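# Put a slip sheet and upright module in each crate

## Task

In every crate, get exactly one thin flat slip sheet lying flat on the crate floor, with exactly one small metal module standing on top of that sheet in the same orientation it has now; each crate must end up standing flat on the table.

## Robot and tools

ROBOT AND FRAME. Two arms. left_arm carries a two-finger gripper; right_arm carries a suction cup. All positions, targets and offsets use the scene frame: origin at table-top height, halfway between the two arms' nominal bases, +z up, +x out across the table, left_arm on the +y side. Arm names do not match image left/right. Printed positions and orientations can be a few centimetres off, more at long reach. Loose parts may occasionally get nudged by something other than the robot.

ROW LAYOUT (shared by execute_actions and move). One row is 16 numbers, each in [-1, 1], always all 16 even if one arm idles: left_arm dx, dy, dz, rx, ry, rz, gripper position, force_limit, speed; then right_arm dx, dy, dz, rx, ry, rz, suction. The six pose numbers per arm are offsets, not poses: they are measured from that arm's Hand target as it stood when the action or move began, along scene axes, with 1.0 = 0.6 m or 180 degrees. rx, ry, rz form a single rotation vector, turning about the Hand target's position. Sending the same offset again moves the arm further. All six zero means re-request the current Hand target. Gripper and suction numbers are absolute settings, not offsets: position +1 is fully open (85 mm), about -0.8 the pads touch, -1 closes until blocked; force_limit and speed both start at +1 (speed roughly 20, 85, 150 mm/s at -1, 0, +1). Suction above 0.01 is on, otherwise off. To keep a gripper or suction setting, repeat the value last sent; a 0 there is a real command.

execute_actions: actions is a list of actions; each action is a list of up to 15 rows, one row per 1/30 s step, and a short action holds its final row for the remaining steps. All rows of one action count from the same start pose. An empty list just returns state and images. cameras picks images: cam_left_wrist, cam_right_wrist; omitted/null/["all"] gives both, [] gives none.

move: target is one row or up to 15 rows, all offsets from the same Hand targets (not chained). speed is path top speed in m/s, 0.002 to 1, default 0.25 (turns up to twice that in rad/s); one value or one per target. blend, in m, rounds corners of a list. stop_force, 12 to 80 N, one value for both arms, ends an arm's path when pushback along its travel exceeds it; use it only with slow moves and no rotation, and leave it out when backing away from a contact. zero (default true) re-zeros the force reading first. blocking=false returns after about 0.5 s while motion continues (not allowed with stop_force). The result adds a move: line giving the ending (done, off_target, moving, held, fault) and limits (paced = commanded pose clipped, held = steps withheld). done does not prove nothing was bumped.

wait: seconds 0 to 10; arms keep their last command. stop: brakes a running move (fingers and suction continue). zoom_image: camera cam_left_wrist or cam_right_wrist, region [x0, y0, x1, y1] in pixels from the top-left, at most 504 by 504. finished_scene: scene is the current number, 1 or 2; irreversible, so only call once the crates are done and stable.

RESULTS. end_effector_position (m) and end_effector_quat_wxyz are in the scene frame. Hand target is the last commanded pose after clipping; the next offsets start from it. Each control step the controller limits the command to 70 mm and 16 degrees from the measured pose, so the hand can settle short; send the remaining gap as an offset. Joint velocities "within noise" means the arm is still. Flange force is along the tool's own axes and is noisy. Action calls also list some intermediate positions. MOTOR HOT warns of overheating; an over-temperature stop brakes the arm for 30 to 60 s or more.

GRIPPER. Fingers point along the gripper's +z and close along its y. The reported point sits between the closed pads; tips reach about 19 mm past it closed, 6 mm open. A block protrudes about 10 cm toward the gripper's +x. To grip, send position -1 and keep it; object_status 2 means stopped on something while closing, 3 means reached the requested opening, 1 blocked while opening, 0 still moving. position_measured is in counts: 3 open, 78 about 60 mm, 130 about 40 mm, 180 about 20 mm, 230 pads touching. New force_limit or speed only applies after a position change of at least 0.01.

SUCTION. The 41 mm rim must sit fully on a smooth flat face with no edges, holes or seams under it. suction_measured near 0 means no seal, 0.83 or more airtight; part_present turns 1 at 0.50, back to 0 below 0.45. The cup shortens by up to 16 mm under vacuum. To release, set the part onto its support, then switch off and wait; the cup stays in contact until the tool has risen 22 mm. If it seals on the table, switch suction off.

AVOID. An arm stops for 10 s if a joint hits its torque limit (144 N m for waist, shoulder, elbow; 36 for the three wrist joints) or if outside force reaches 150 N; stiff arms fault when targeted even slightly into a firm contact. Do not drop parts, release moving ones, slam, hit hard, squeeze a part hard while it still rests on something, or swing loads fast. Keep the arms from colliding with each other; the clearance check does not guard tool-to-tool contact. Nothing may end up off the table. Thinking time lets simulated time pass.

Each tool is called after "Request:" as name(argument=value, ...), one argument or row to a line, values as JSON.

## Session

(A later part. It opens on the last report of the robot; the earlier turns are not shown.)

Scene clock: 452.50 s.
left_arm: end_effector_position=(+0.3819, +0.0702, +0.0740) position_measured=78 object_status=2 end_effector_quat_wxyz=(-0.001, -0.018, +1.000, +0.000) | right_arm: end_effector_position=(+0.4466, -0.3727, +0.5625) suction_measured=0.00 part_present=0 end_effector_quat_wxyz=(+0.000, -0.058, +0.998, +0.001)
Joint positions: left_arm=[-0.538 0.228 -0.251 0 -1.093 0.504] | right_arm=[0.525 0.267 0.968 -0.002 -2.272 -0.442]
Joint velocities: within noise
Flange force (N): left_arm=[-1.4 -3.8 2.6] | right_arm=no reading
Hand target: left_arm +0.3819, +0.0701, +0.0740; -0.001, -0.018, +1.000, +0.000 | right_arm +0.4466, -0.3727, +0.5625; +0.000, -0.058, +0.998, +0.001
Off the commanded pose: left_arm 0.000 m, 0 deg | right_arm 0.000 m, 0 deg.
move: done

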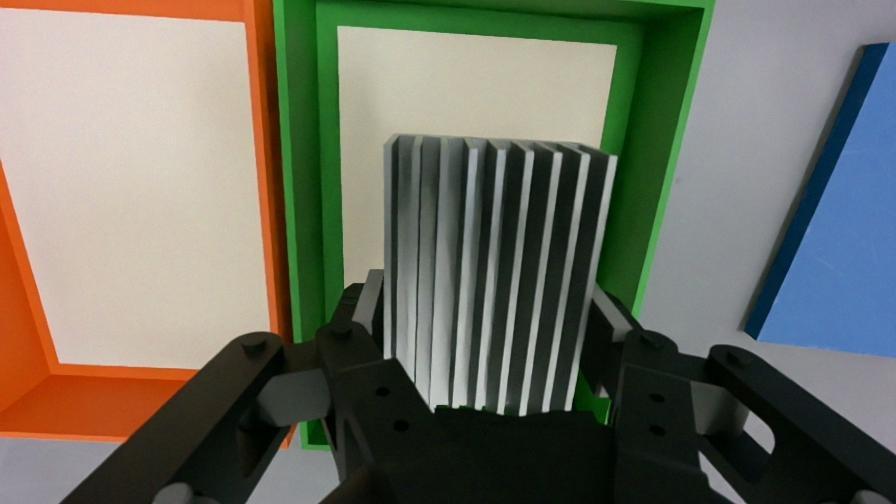

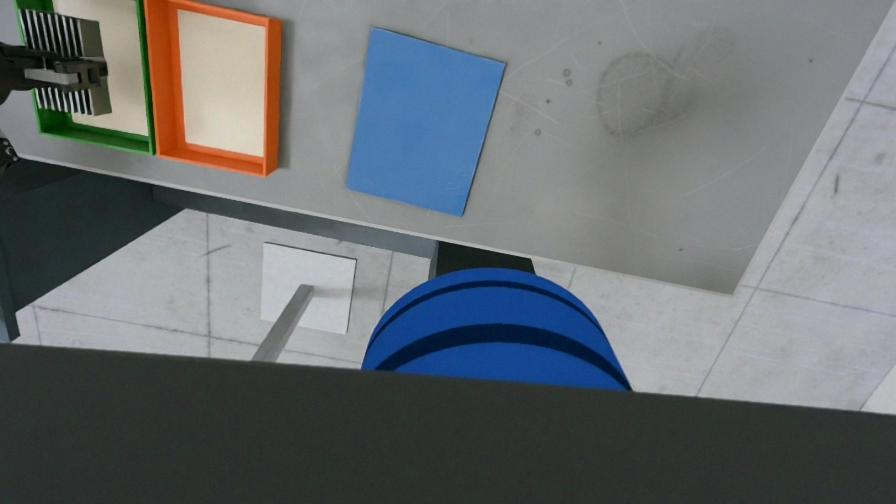

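Request:
move(
  target=[0,0,-0.085,0,0,0,-1,-0.6,-1,0,0,0,0,0,0,0],
  speed=0.015,
  stop_force=12,
)

Request:
zoom_image(
  camera="cam_right_wrist",
  region=[0, 0, 200, 200],
)

Scene clock: 462.97 s.
left_arm: end_effector_position=(+0.3820, +0.0700, +0.0273) position_measured=78 object_status=2 end_effector_quat_wxyz=(-0.001, -0.018, +1.000, +0.000) | right_arm: end_effector_position=(+0.4466, -0.3727, +0.5625) suction_measured=0.00 part_present=0 end_effector_quat_wxyz=(+0.000, -0.058, +0.998, +0.001)
Joint positions: left_arm=[-0.538 0.288 -0.3 0.001 -0.984 0.504] | right_arm=[0.525 0.267 0.968 -0.002 -2.272 -0.442]
Joint velocities: within noise
Flange force (N): left_arm=[0.7 2.2 -31.9] | right_arm=no reading
Hand target: left_arm +0.3820, +0.0701, +0.0273; -0.001, -0.018, +1.000, +0.000 (not the last commanded pose) | right_arm +0.4466, -0.3727, +0.5625; +0.000, -0.058, +0.998, +0.001
Off the commanded pose: left_arm 0.004 m, 0 deg | right_arm 0.000 m, 0 deg.
move: contact (left_arm)

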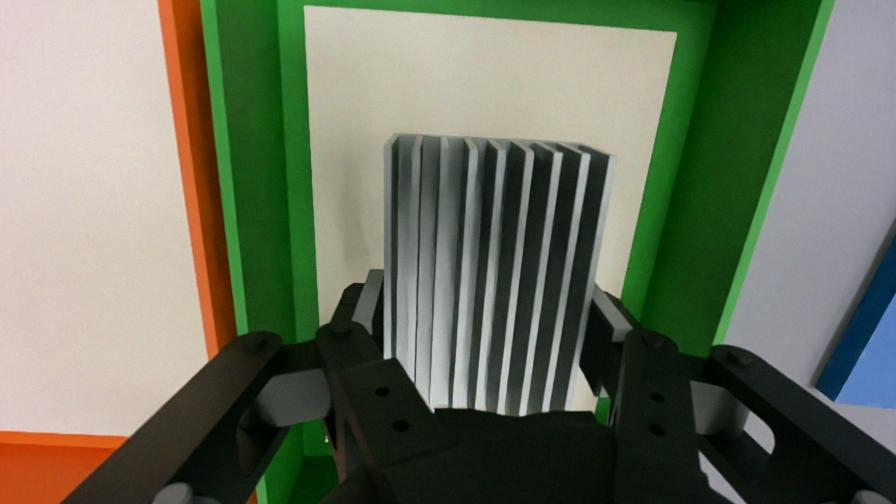

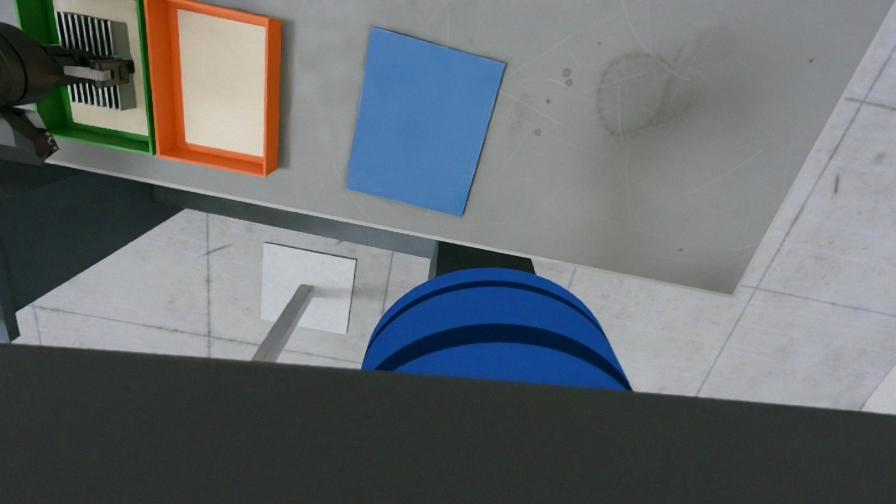

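Scaled by 2.520 from the camera's 896x504 image, which has a finer 1280x720 frame.

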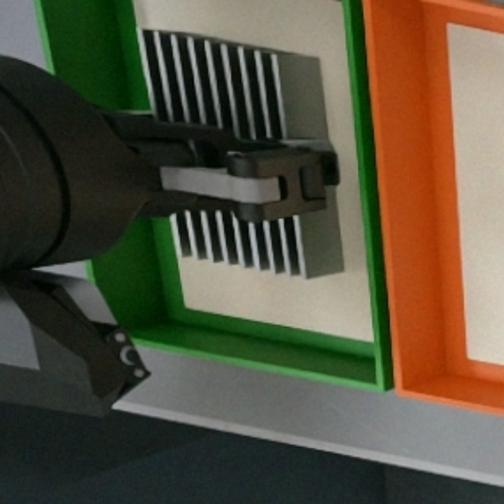

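Request:
move(
  target=[0,0,0.0025,0,0,0,-1,-0.6,-1,0,0,0,0,0,0,0],
  speed=0.01,
  cameras=[],
)

Scene clock: 466.73 s.
left_arm: end_effector_position=(+0.3820, +0.0701, +0.0287) position_measured=78 object_status=2 end_effector_quat_wxyz=(-0.001, -0.018, +1.000, +0.000) | right_arm: end_effector_position=(+0.4466, -0.3727, +0.5625) suction_measured=0.00 part_present=0 end_effector_quat_wxyz=(+0.000, -0.058, +0.998, +0.001)
Joint positions: left_arm=[-0.538 0.286 -0.299 0.001 -0.987 0.504] | right_arm=[0.525 0.267 0.968 -0.002 -2.272 -0.442]
Joint velocities: within noise
Flange force (N): left_arm=[-1.5 -3.6 2.7] | right_arm=no reading
Hand target: left_arm +0.3820, +0.0701, +0.0288; -0.001, -0.018, +1.000, +0.000 | right_arm +0.4466, -0.3727, +0.5625; +0.000, -0.058, +0.998, +0.001
Off the commanded pose: left_arm 0.000 m, 0 deg | right_arm 0.000 m, 0 deg.
move: done
No camera images: "cameras" was empty.

Request:
move(
  target=[0,0,-0.0012,0,0,0,-1,-0.6,-1,0,0,0,0,0,0,0],
  speed=0.01,
  cameras=[],
)

Request:
move(
  target=[0,0,0,0,0,0,0.68,-0.6,-1,0,0,0,0,0,0,0],
  cameras=["cam_left_wrist"],
)

Request:
wait(
  seconds=0.5,
  cameras=[],
)

Request:
move(
  target=[0,0,0.06,0,0,0,0.68,-0.6,-1,0,0,0,0,0,0,0],
  speed=0.04,
  cameras=["cam_left_wrist"],
)

Request:
move(
  target=[0,0,0.2,0,0,0,0.68,-0.6,-1,0,0,0,0,0,0,0],
)

Scene clock: 476.33 s.
left_arm: end_effector_position=(+0.3820, +0.0701, +0.0281) position_measured=78 object_status=2 end_effector_quat_wxyz=(-0.001, -0.018, +1.000, +0.000) | right_arm: end_effector_position=(+0.4466, -0.3727, +0.5625) suction_measured=0.00 part_present=0 end_effector_quat_wxyz=(+0.000, -0.058, +0.998, +0.001)
Joint positions: left_arm=[-0.538 0.287 -0.299 0.001 -0.985 0.504] | right_arm=[0.525 0.267 0.968 -0.002 -2.272 -0.442]
Joint velocities: within noise
Flange force (N): left_arm=[-1.5 -3.5 2.3] | right_arm=no reading
Hand target: left_arm +0.3820, +0.0701, +0.0281; -0.001, -0.018, +1.000, +0.000 | right_arm +0.4466, -0.3727, +0.5625; +0.000, -0.058, +0.998, +0.001
Off the commanded pose: left_arm 0.000 m, 0 deg | right_arm 0.000 m, 0 deg.
move: done
No camera images: "cameras" was empty.

Scene clock: 477.27 s.
left_arm: end_effector_position=(+0.3820, +0.0700, +0.0281) position_measured=43 object_status=0 end_effector_quat_wxyz=(-0.001, -0.018, +1.000, +0.000) | right_arm: end_effector_position=(+0.4466, -0.3727, +0.5625) suction_measured=0.00 part_present=0 end_effector_quat_wxyz=(+0.000, -0.058, +0.998, +0.001)
Joint positions: left_arm=[-0.538 0.287 -0.299 0.001 -0.985 0.504] | right_arm=[0.525 0.267 0.968 -0.002 -2.272 -0.442]
Joint velocities: within noise
Flange force (N): left_arm=[-2.3 -3.3 1.1] | right_arm=no reading
Hand target: left_arm +0.3820, +0.0701, +0.0281; -0.001, -0.018, +1.000, +0.000 | right_arm +0.4466, -0.3727, +0.5625; +0.000, -0.058, +0.998, +0.001
Off the commanded pose: left_arm 0.000 m, 0 deg | right_arm 0.000 m, 0 deg.
move: done
Images, in order (width x height): cam_left_wrist 896x504.

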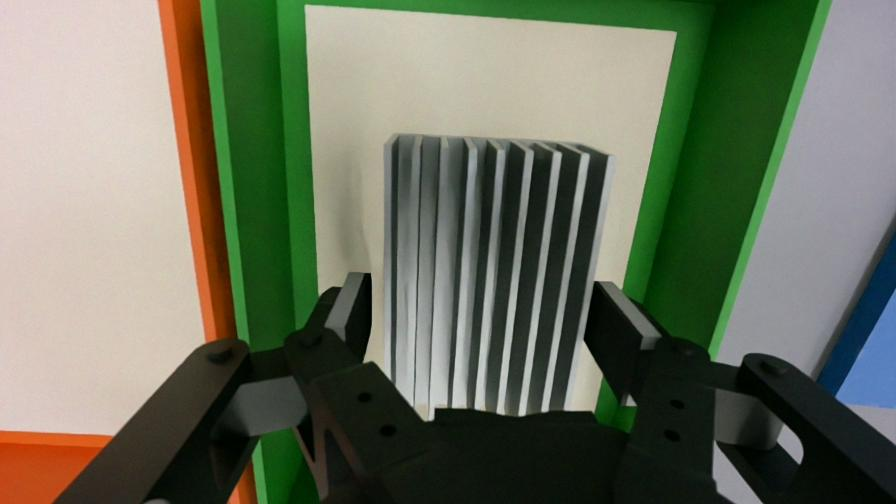

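Scene clock: 477.77 s.
left_arm: end_effector_position=(+0.3820, +0.0700, +0.0281) position_measured=44 object_status=3 end_effector_quat_wxyz=(-0.001, -0.018, +1.000, +0.000) | right_arm: end_effector_position=(+0.4466, -0.3727, +0.5625) suction_measured=0.00 part_present=0 end_effector_quat_wxyz=(+0.000, -0.058, +0.998, +0.001)
Joint positions: left_arm=[-0.538 0.287 -0.299 0.001 -0.985 0.504] | right_arm=[0.525 0.267 0.968 -0.002 -2.272 -0.442]
Joint velocities: within noise
Flange force (N): left_arm=[-2.2 -3.1 1.2] | right_arm=no reading
Hand target: left_arm +0.3820, +0.0701, +0.0281; -0.001, -0.018, +1.000, +0.000 | right_arm +0.4466, -0.3727, +0.5625; +0.000, -0.058, +0.998, +0.001
Off the commanded pose: left_arm 0.000 m, 0 deg | right_arm 0.000 m, 0 deg.
wait: 0.50 s; at rest by 0.17 s
No camera images: "cameras" was empty.

Scene clock: 478.97 s.
left_arm: end_effector_position=(+0.3820, +0.0700, +0.0640) position_measured=44 object_status=3 end_effector_quat_wxyz=(-0.001, -0.018, +1.000, +0.000) | right_arm: end_effector_position=(+0.4466, -0.3727, +0.5625) suction_measured=0.00 part_present=0 end_effector_quat_wxyz=(+0.000, -0.058, +0.998, +0.001)
Joint positions: left_arm=[-0.538 0.24 -0.262 0.001 -1.07 0.504] | right_arm=[0.525 0.267 0.968 -0.002 -2.272 -0.442]
Joint velocities: within noise
Flange force (N): left_arm=[-2.9 -3.8 0.2] | right_arm=no reading
Hand target: left_arm +0.3820, +0.0701, +0.0641; -0.001, -0.018, +1.000, +0.000 | right_arm +0.4466, -0.3727, +0.5625; +0.000, -0.058, +0.998, +0.001
Off the commanded pose: left_arm 0.000 m, 0 deg | right_arm 0.000 m, 0 deg.
move: done
Images, in order (width x height): cam_left_wrist 896x504.

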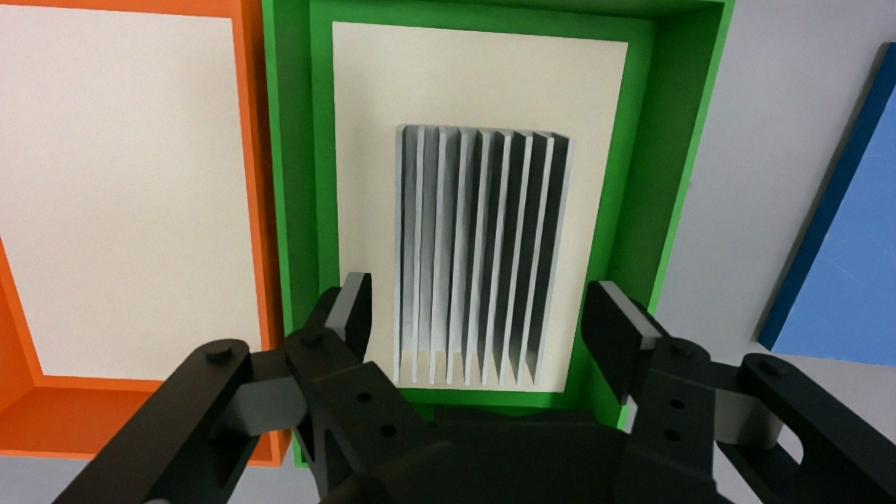

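Scene clock: 479.90 s.
left_arm: end_effector_position=(+0.3820, +0.0701, +0.1841) position_measured=44 object_status=3 end_effector_quat_wxyz=(-0.001, -0.018, +1.000, +0.000) | right_arm: end_effector_position=(+0.4466, -0.3727, +0.5625) suction_measured=0.00 part_present=0 end_effector_quat_wxyz=(+0.000, -0.058, +0.998, +0.001)
Joint positions: left_arm=[-0.538 0.134 -0.088 0.001 -1.349 0.504] | right_arm=[0.525 0.267 0.968 -0.002 -2.272 -0.442]
Joint velocities: within noise
Flange force (N): left_arm=[-1.8 -4.0 -2.3] | right_arm=no reading
Hand target: left_arm +0.3820, +0.0701, +0.1841; -0.001, -0.018, +1.000, +0.000 | right_arm +0.4466, -0.3727, +0.5625; +0.000, -0.058, +0.998, +0.001
Off the commanded pose: left_arm 0.000 m, 0 deg | right_arm 0.000 m, 0 deg.
move: done

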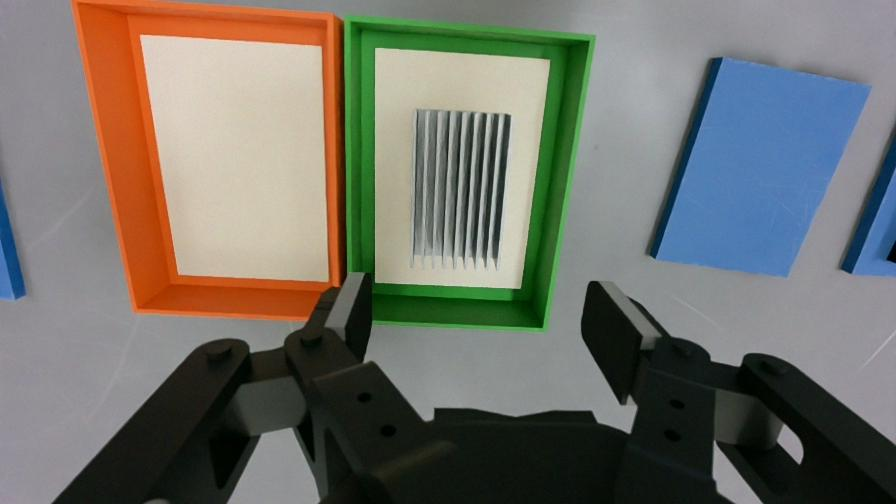

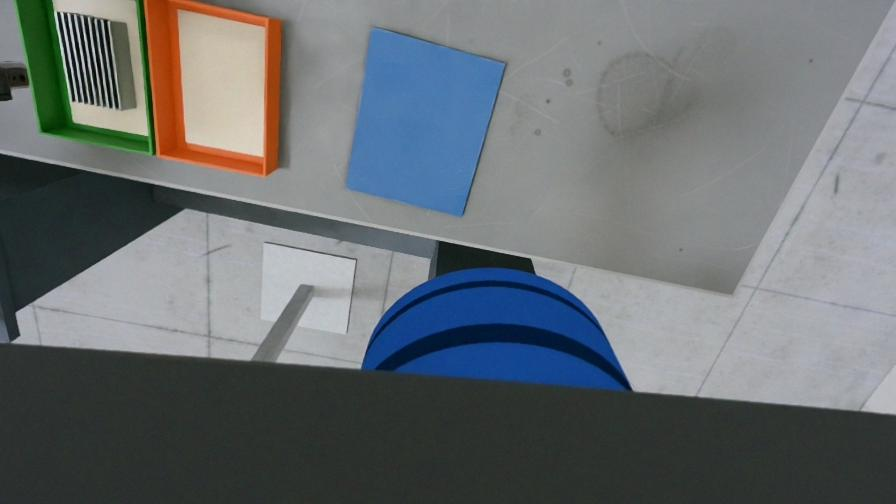

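Request:
move(
  target=[-0.037,0.594,0.03,0,0,0,1,-0.6,-1,0,0,0,0,0,0,0],
)

Request:
zoom_image(
  camera="cam_left_wrist",
  region=[300, 0, 700, 300],
)

Scene clock: 490.50 s.
left_arm: end_effector_position=(+0.3597, +0.4264, +0.2021) position_measured=3 object_status=3 end_effector_quat_wxyz=(-0.001, -0.018, +1.000, +0.000) | right_arm: end_effector_position=(+0.4466, -0.3727, +0.5625) suction_measured=0.00 part_present=0 end_effector_quat_wxyz=(+0.000, -0.058, +0.998, +0.001)
Joint positions: left_arm=[0.395 -0.265 -0.42 0 -1.417 -0.429] | right_arm=[0.525 0.267 0.968 -0.002 -2.272 -0.442]
Joint velocities: within noise
Flange force (N): left_arm=[-3.9 -1.9 -1.0] | right_arm=no reading
Hand target: left_arm +0.3598, +0.4265, +0.2021; -0.001, -0.018, +1.000, +0.000 | right_arm +0.4466, -0.3727, +0.5625; +0.000, -0.058, +0.998, +0.001
Off the commanded pose: left_arm 0.000 m, 0 deg | right_arm 0.000 m, 0 deg.
move: done

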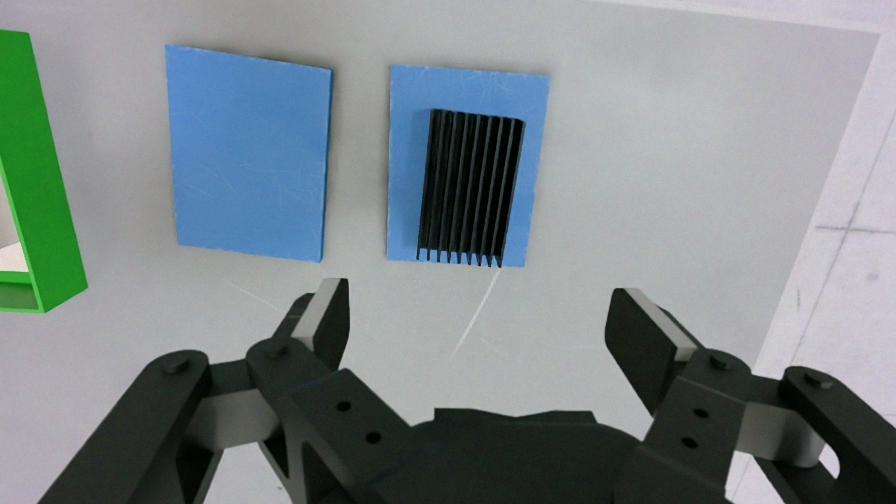

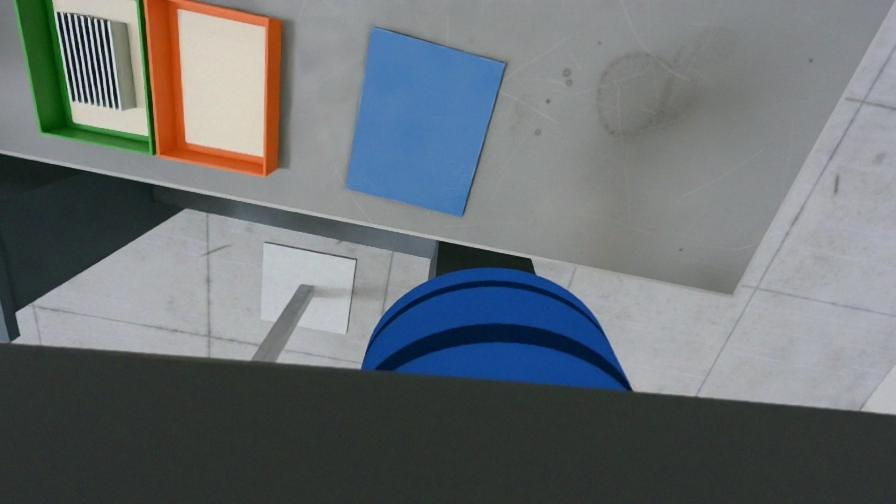

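Scaled by 1.260 from the camera's 896x504 image, which has a finer 1280x720 frame.

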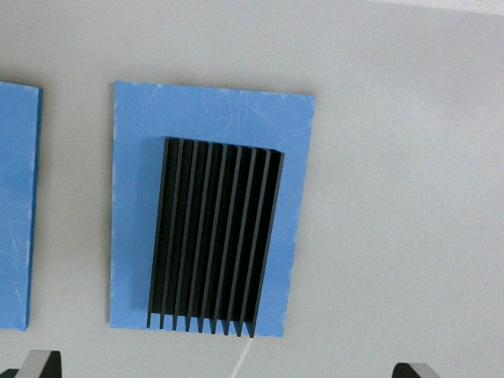

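Request:
move(
  target=[-0.0067,0.0145,-0.137,0,0,-0.028,1,-0.6,-1,0,0,0,0,0,0,0],
  cameras=["cam_left_wrist"],
)

Request:
zoom_image(
  camera="cam_left_wrist",
  region=[250, 50, 700, 420],
)

Scene clock: 498.73 s.
left_arm: end_effector_position=(+0.3558, +0.4352, +0.1199) position_measured=3 object_status=3 end_effector_quat_wxyz=(-0.001, +0.026, +1.000, +0.000) | right_arm: end_effector_position=(+0.4466, -0.3727, +0.5625) suction_measured=0.00 part_present=0 end_effector_quat_wxyz=(+0.000, -0.058, +0.998, +0.001)
Joint positions: left_arm=[0.425 -0.216 -0.58 0 -1.207 -0.547] | right_arm=[0.525 0.267 0.968 -0.002 -2.272 -0.442]
Joint velocities: within noise
Flange force (N): left_arm=[-4.2 -1.0 -0.3] | right_arm=no reading
Hand target: left_arm +0.3557, +0.4352, +0.1199; -0.001, +0.026, +1.000, +0.000 | right_arm +0.4466, -0.3727, +0.5625; +0.000, -0.058, +0.998, +0.001
Off the commanded pose: left_arm 0.000 m, 0 deg | right_arm 0.000 m, 0 deg.
move: done
Images, in order (width x height): cam_left_wrist 896x504.

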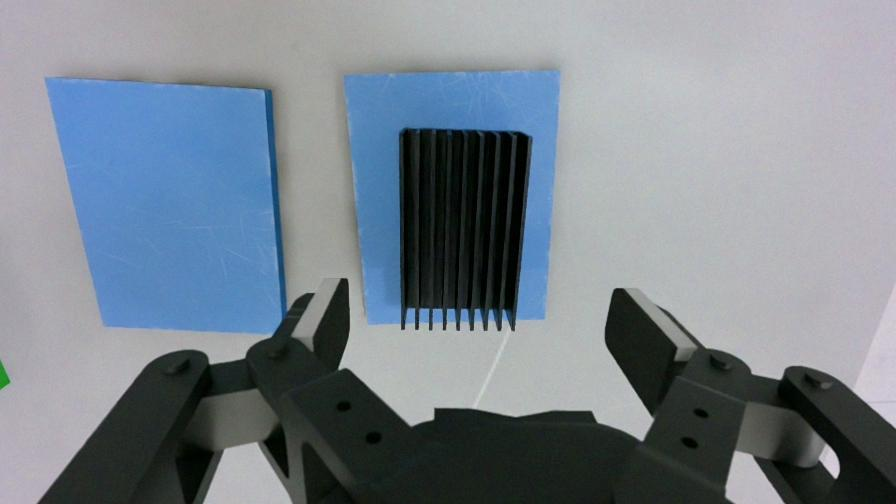

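Scaled by 1.120 from the camera's 896x504 image, which has a finer 1280x720 frame.

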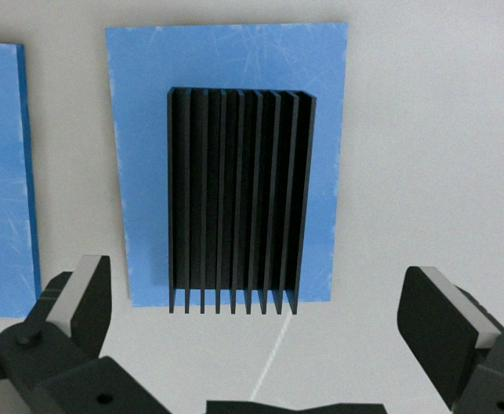

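Request:
move(
  target=[0.009,0.001,-0.1,0,0,0.007,1,-0.6,-1,0,0,0,0,0,0,0],
  speed=0.1,
  cameras=["cam_left_wrist"],
)

Request:
move(
  target=[0,0,-0.045,0,0,0,1,-0.6,-1,0,0,0,0,0,0,0],
  speed=0.02,
  stop_force=12,
  cameras=["cam_left_wrist"],
)

Scene clock: 504.80 s.
left_arm: end_effector_position=(+0.3612, +0.4357, +0.0599) position_measured=3 object_status=3 end_effector_quat_wxyz=(-0.001, +0.015, +1.000, +0.000) | right_arm: end_effector_position=(+0.4466, -0.3727, +0.5625) suction_measured=0.00 part_present=0 end_effector_quat_wxyz=(+0.000, -0.058, +0.998, +0.001)
Joint positions: left_arm=[0.419 -0.122 -0.658 0 -1.036 -0.519] | right_arm=[0.525 0.267 0.968 -0.002 -2.272 -0.442]
Joint velocities: within noise
Flange force (N): left_arm=[-4.0 -1.2 0.2] | right_arm=no reading
Hand target: left_arm +0.3611, +0.4358, +0.0599; -0.001, +0.015, +1.000, +0.000 | right_arm +0.4466, -0.3727, +0.5625; +0.000, -0.058, +0.998, +0.001
Off the commanded pose: left_arm 0.000 m, 0 deg | right_arm 0.000 m, 0 deg.
move: done
Images, in order (width x height): cam_left_wrist 896x504.

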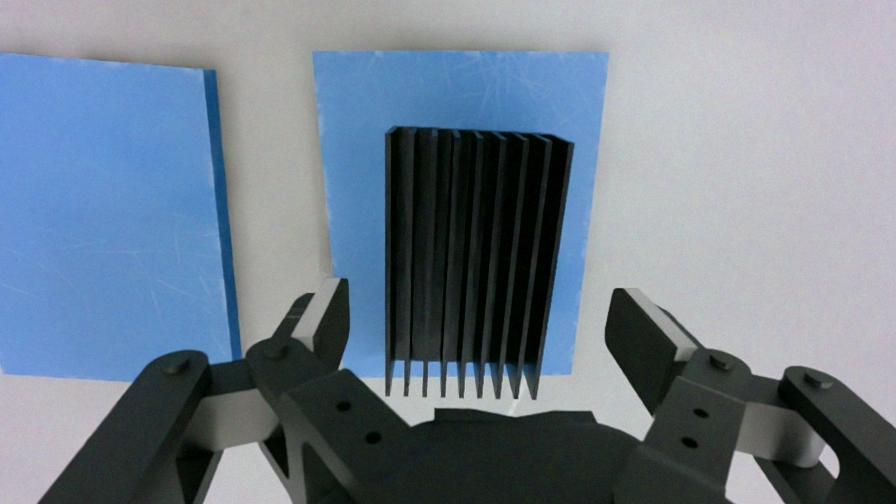

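Scene clock: 506.80 s.
left_arm: end_effector_position=(+0.3611, +0.4358, +0.0329) position_measured=3 object_status=3 end_effector_quat_wxyz=(-0.001, +0.015, +1.000, +0.000) | right_arm: end_effector_position=(+0.4466, -0.3727, +0.5625) suction_measured=0.00 part_present=0 end_effector_quat_wxyz=(+0.000, -0.058, +0.998, +0.001)
Joint positions: left_arm=[0.419 -0.076 -0.692 0 -0.956 -0.519] | right_arm=[0.525 0.267 0.968 -0.002 -2.272 -0.442]
Joint velocities: within noise
Flange force (N): left_arm=[-3.5 -0.6 1.0] | right_arm=no reading
Hand target: left_arm +0.3611, +0.4358, +0.0329; -0.001, +0.015, +1.000, +0.000 | right_arm +0.4466, -0.3727, +0.5625; +0.000, -0.058, +0.998, +0.001
Off the commanded pose: left_arm 0.000 m, 0 deg | right_arm 0.000 m, 0 deg.
move: done
Images, in order (width x height): cam_left_wrist 896x504.

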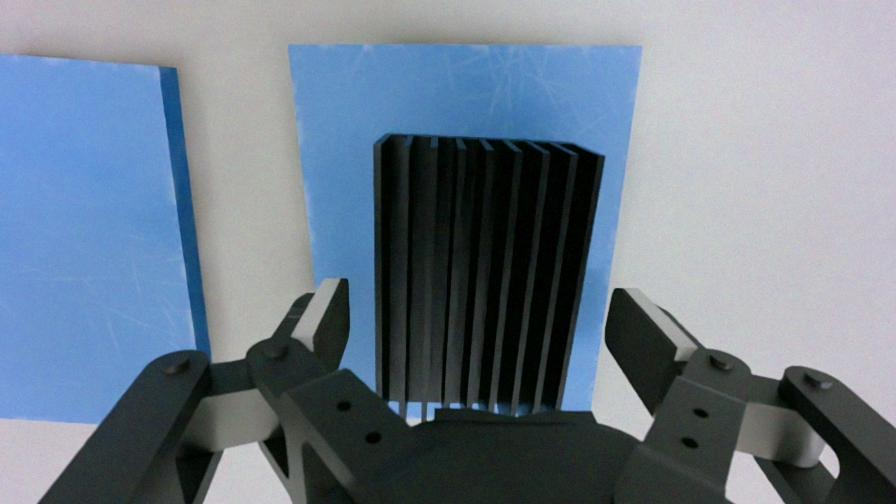

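Request:
move(
  target=[0,0,0.0027,0,0,0,-1,-0.6,-1,0,0,0,0,0,0,0],
  cameras=[],
)

Request:
wait(
  seconds=0.5,
  cameras=["cam_left_wrist"],
)

Request:
move(
  target=[0,0,0.05,0,0,0,-1,-0.6,-1,0,0,0,0,0,0,0],
  speed=0.05,
  cameras=["cam_left_wrist"],
)

Request:
move(
  target=[0,0,0.17,0,0,0,-1,-0.6,-1,0,0,0,0,0,0,0],
  speed=0.12,
  cameras=["cam_left_wrist"],
)

Scene clock: 513.43 s.
left_arm: end_effector_position=(+0.3612, +0.4358, +0.0345) position_measured=78 object_status=2 end_effector_quat_wxyz=(-0.001, +0.015, +1.000, +0.000) | right_arm: end_effector_position=(+0.4466, -0.3727, +0.5625) suction_measured=0.00 part_present=0 end_effector_quat_wxyz=(+0.000, -0.058, +0.998, +0.001)
Joint positions: left_arm=[0.419 -0.079 -0.69 0 -0.96 -0.519] | right_arm=[0.525 0.267 0.968 -0.002 -2.272 -0.442]
Joint velocities: within noise
Flange force (N): left_arm=[-1.0 -2.3 -10.6] | right_arm=no reading
Hand target: left_arm +0.3611, +0.4358, +0.0345; -0.001, +0.015, +1.000, +0.000 | right_arm +0.4466, -0.3727, +0.5625; +0.000, -0.058, +0.998, +0.001
Off the commanded pose: left_arm 0.000 m, 0 deg | right_arm 0.000 m, 0 deg.
move: done
No camera images: "cameras" was empty.

Scene clock: 513.93 s.
left_arm: end_effector_position=(+0.3612, +0.4358, +0.0345) position_measured=78 object_status=2 end_effector_quat_wxyz=(-0.001, +0.015, +1.000, +0.000) | right_arm: end_effector_position=(+0.4466, -0.3727, +0.5625) suction_measured=0.00 part_present=0 end_effector_quat_wxyz=(+0.000, -0.058, +0.998, +0.001)
Joint positions: left_arm=[0.419 -0.079 -0.69 0 -0.96 -0.519] | right_arm=[0.525 0.267 0.968 -0.002 -2.272 -0.442]
Joint velocities: within noise
Flange force (N): left_arm=[-0.3 -2.1 -10.8] | right_arm=no reading
Hand target: left_arm +0.3611, +0.4358, +0.0345; -0.001, +0.015, +1.000, +0.000 | right_arm +0.4466, -0.3727, +0.5625; +0.000, -0.058, +0.998, +0.001
Off the commanded pose: left_arm 0.000 m, 0 deg | right_arm 0.000 m, 0 deg.
wait: 0.50 s; at rest by 0.17 s
Images, in order (width x height): cam_left_wrist 896x504.

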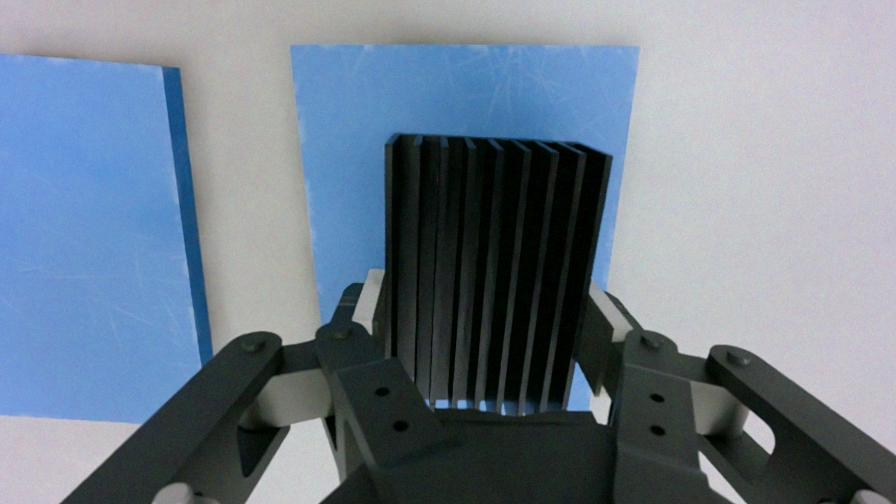

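Scene clock: 514.87 s.
left_arm: end_effector_position=(+0.3611, +0.4357, +0.0645) position_measured=78 object_status=2 end_effector_quat_wxyz=(-0.001, +0.015, +1.000, +0.000) | right_arm: end_effector_position=(+0.4466, -0.3727, +0.5625) suction_measured=0.00 part_present=0 end_effector_quat_wxyz=(+0.000, -0.058, +0.998, +0.001)
Joint positions: left_arm=[0.419 -0.129 -0.652 0 -1.049 -0.519] | right_arm=[0.525 0.267 0.968 -0.002 -2.272 -0.442]
Joint velocities: within noise
Flange force (N): left_arm=[-3.0 -0.9 2.3] | right_arm=no reading
Hand target: left_arm +0.3611, +0.4358, +0.0645; -0.001, +0.015, +1.000, +0.000 | right_arm +0.4466, -0.3727, +0.5625; +0.000, -0.058, +0.998, +0.001
Off the commanded pose: left_arm 0.000 m, 0 deg | right_arm 0.000 m, 0 deg.
move: done
Images, in order (width x height): cam_left_wrist 896x504.

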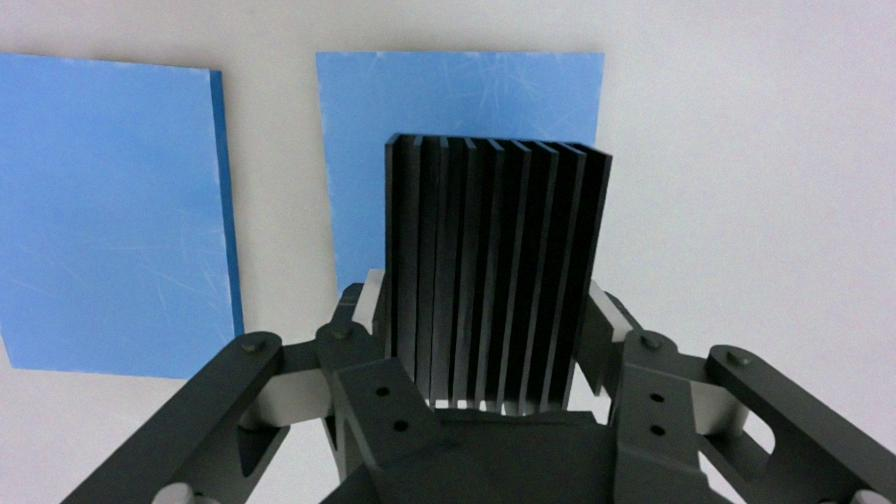

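Scene clock: 516.10 s.
left_arm: end_effector_position=(+0.3612, +0.4357, +0.1665) position_measured=78 object_status=2 end_effector_quat_wxyz=(+0.000, +0.015, +1.000, +0.000) | right_arm: end_effector_position=(+0.4466, -0.3727, +0.5625) suction_measured=0.00 part_present=0 end_effector_quat_wxyz=(+0.000, -0.058, +0.998, +0.001)
Joint positions: left_arm=[0.419 -0.239 -0.485 0 -1.327 -0.519] | right_arm=[0.525 0.267 0.968 -0.002 -2.272 -0.442]
Joint velocities: within noise
Flange force (N): left_arm=[-3.8 -1.1 1.7] | right_arm=no reading
Hand target: left_arm +0.3611, +0.4358, +0.1665; -0.001, +0.015, +1.000, +0.000 | right_arm +0.4466, -0.3727, +0.5625; +0.000, -0.058, +0.998, +0.001
Off the commanded pose: left_arm 0.000 m, 0 deg | right_arm 0.000 m, 0 deg.
move: done
Images, in order (width x height): cam_left_wrist 896x504.

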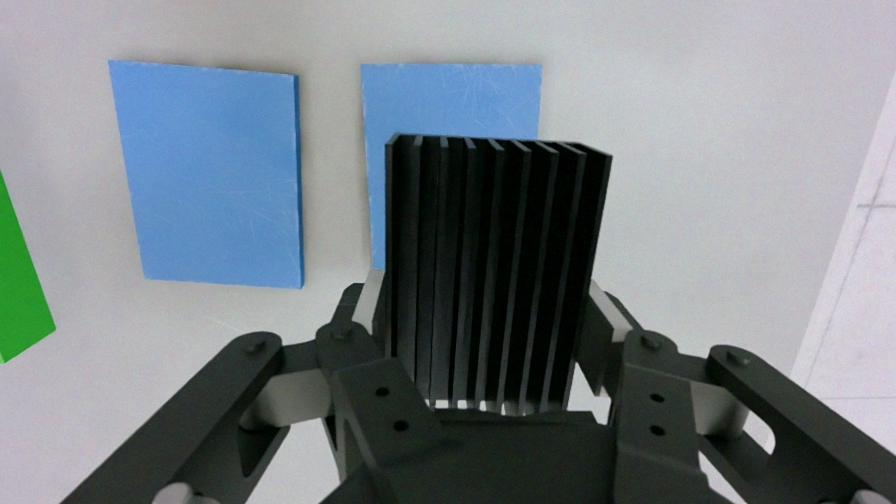

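Request:
move(
  target=[0.041,-0.852,0,0,0,0.019,-1,-0.6,-1,0,0,0,0,0,0,0],
  speed=0.2,
)

Scene clock: 523.27 s.
left_arm: end_effector_position=(+0.3857, -0.0754, +0.1665) position_measured=78 object_status=2 end_effector_quat_wxyz=(-0.001, -0.015, +1.000, +0.000) | right_arm: end_effector_position=(+0.4466, -0.3727, +0.5625) suction_measured=0.00 part_present=0 end_effector_quat_wxyz=(+0.000, -0.058, +0.998, +0.001)
Joint positions: left_arm=[-0.764 0.415 0.224 0.001 -1.381 0.723] | right_arm=[0.525 0.267 0.968 -0.002 -2.272 -0.442]
Joint velocities: within noise
Flange force (N): left_arm=[-2.5 -4.9 0.8] | right_arm=no reading
Hand target: left_arm +0.3857, -0.0754, +0.1665; -0.001, -0.015, +1.000, +0.000 | right_arm +0.4466, -0.3727, +0.5625; +0.000, -0.058, +0.998, +0.001
Off the commanded pose: left_arm 0.000 m, 0 deg | right_arm 0.000 m, 0 deg.
move: done

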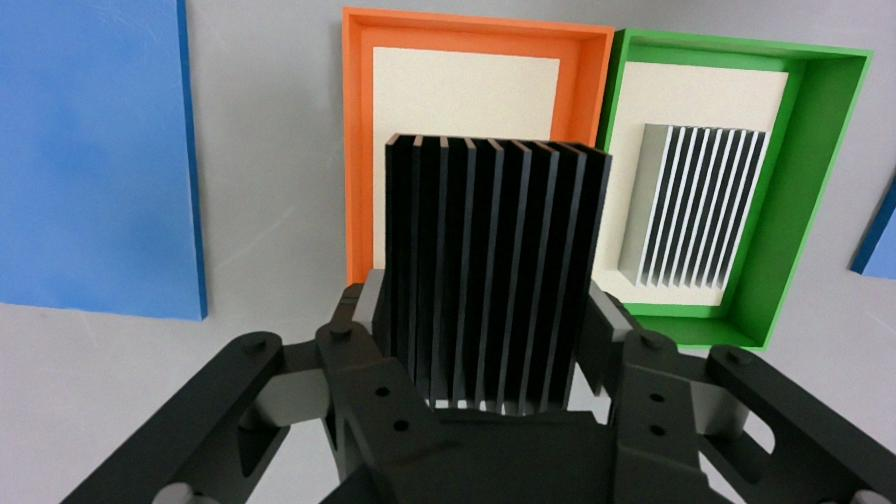

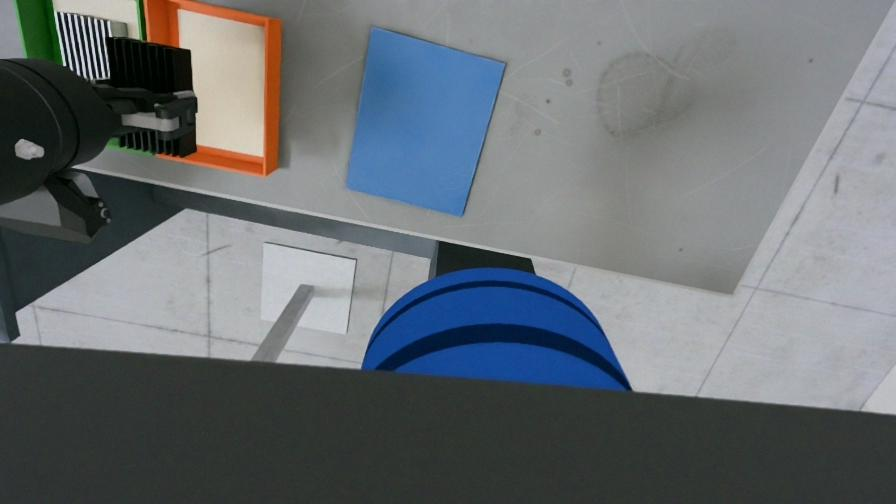

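Request:
move(
  target=[0,0.0025,-0.155,0,0,0,-1,-0.6,-1,0,0,0,0,0,0,0],
  speed=0.1,
  cameras=["cam_left_wrist"],
)

Request:
move(
  target=[0,0,-0.08,0,0,0,-1,-0.6,-1,0,0,0,0,0,0,0],
  speed=0.012,
  stop_force=12,
)

Request:
zoom_image(
  camera="cam_right_wrist",
  region=[80, 0, 280, 200],
)

Scene clock: 528.80 s.
left_arm: end_effector_position=(+0.3858, -0.0739, +0.0735) position_measured=78 object_status=2 end_effector_quat_wxyz=(+0.000, -0.015, +1.000, +0.000) | right_arm: end_effector_position=(+0.4466, -0.3727, +0.5625) suction_measured=0.00 part_present=0 end_effector_quat_wxyz=(+0.000, -0.058, +0.998, +0.001)
Joint positions: left_arm=[-0.762 0.477 0.088 0.001 -1.182 0.721] | right_arm=[0.525 0.267 0.968 -0.002 -2.272 -0.442]
Joint velocities: within noise
Flange force (N): left_arm=[-1.9 -4.5 2.1] | right_arm=no reading
Hand target: left_arm +0.3857, -0.0739, +0.0735; -0.001, -0.015, +1.000, +0.000 | right_arm +0.4466, -0.3727, +0.5625; +0.000, -0.058, +0.998, +0.001
Off the commanded pose: left_arm 0.000 m, 0 deg | right_arm 0.000 m, 0 deg.
move: done
Images, in order (width x height): cam_left_wrist 896x504.

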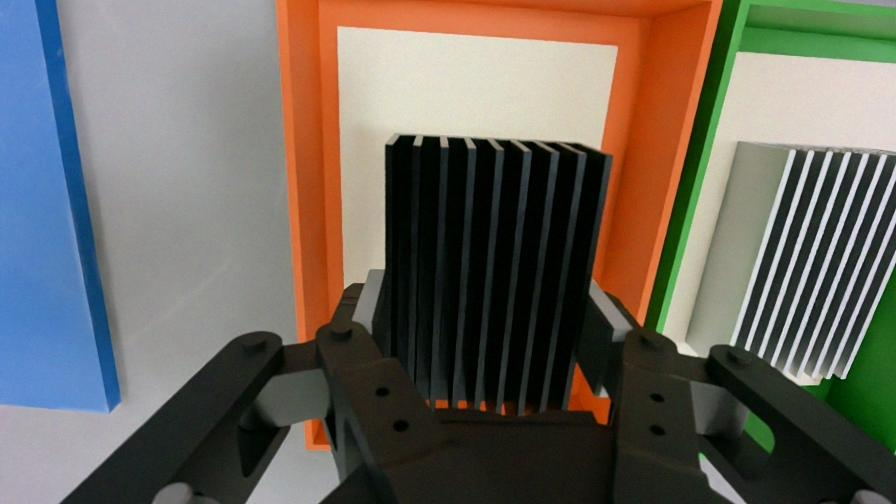

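Scene clock: 533.00 s.
left_arm: end_effector_position=(+0.3858, -0.0741, +0.0304) position_measured=78 object_status=2 end_effector_quat_wxyz=(-0.001, -0.015, +1.000, +0.000) | right_arm: end_effector_position=(+0.4466, -0.3727, +0.5625) suction_measured=0.00 part_present=0 end_effector_quat_wxyz=(+0.000, -0.058, +0.998, +0.001)
Joint positions: left_arm=[-0.762 0.522 0.044 0.001 -1.093 0.721] | right_arm=[0.525 0.267 0.968 -0.002 -2.272 -0.442]
Joint velocities: within noise
Flange force (N): left_arm=[-1.0 1.4 -21.6] | right_arm=no reading
Hand target: left_arm +0.3858, -0.0740, +0.0304; +0.000, -0.015, +1.000, +0.000 (not the last commanded pose) | right_arm +0.4466, -0.3727, +0.5625; +0.000, -0.058, +0.998, +0.001
Off the commanded pose: left_arm 0.005 m, 0 deg | right_arm 0.000 m, 0 deg.
move: contact (left_arm)

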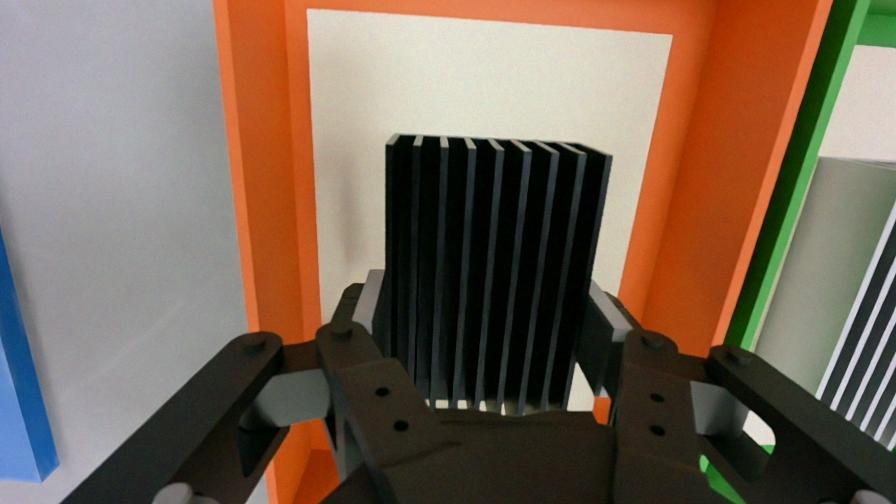

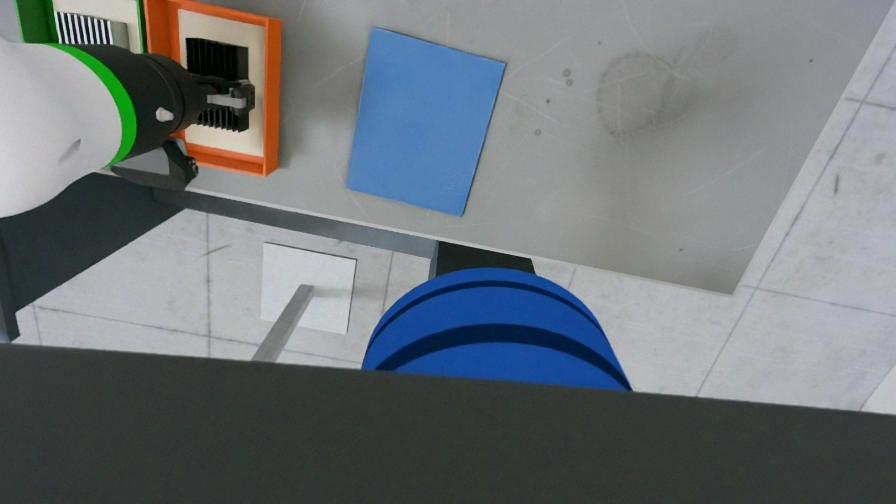

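Scaled by 2.520 from the camera's 896x504 image, which has a finer 1280x720 frame.

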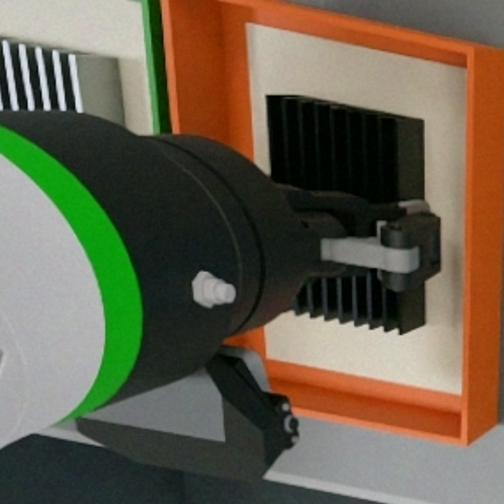

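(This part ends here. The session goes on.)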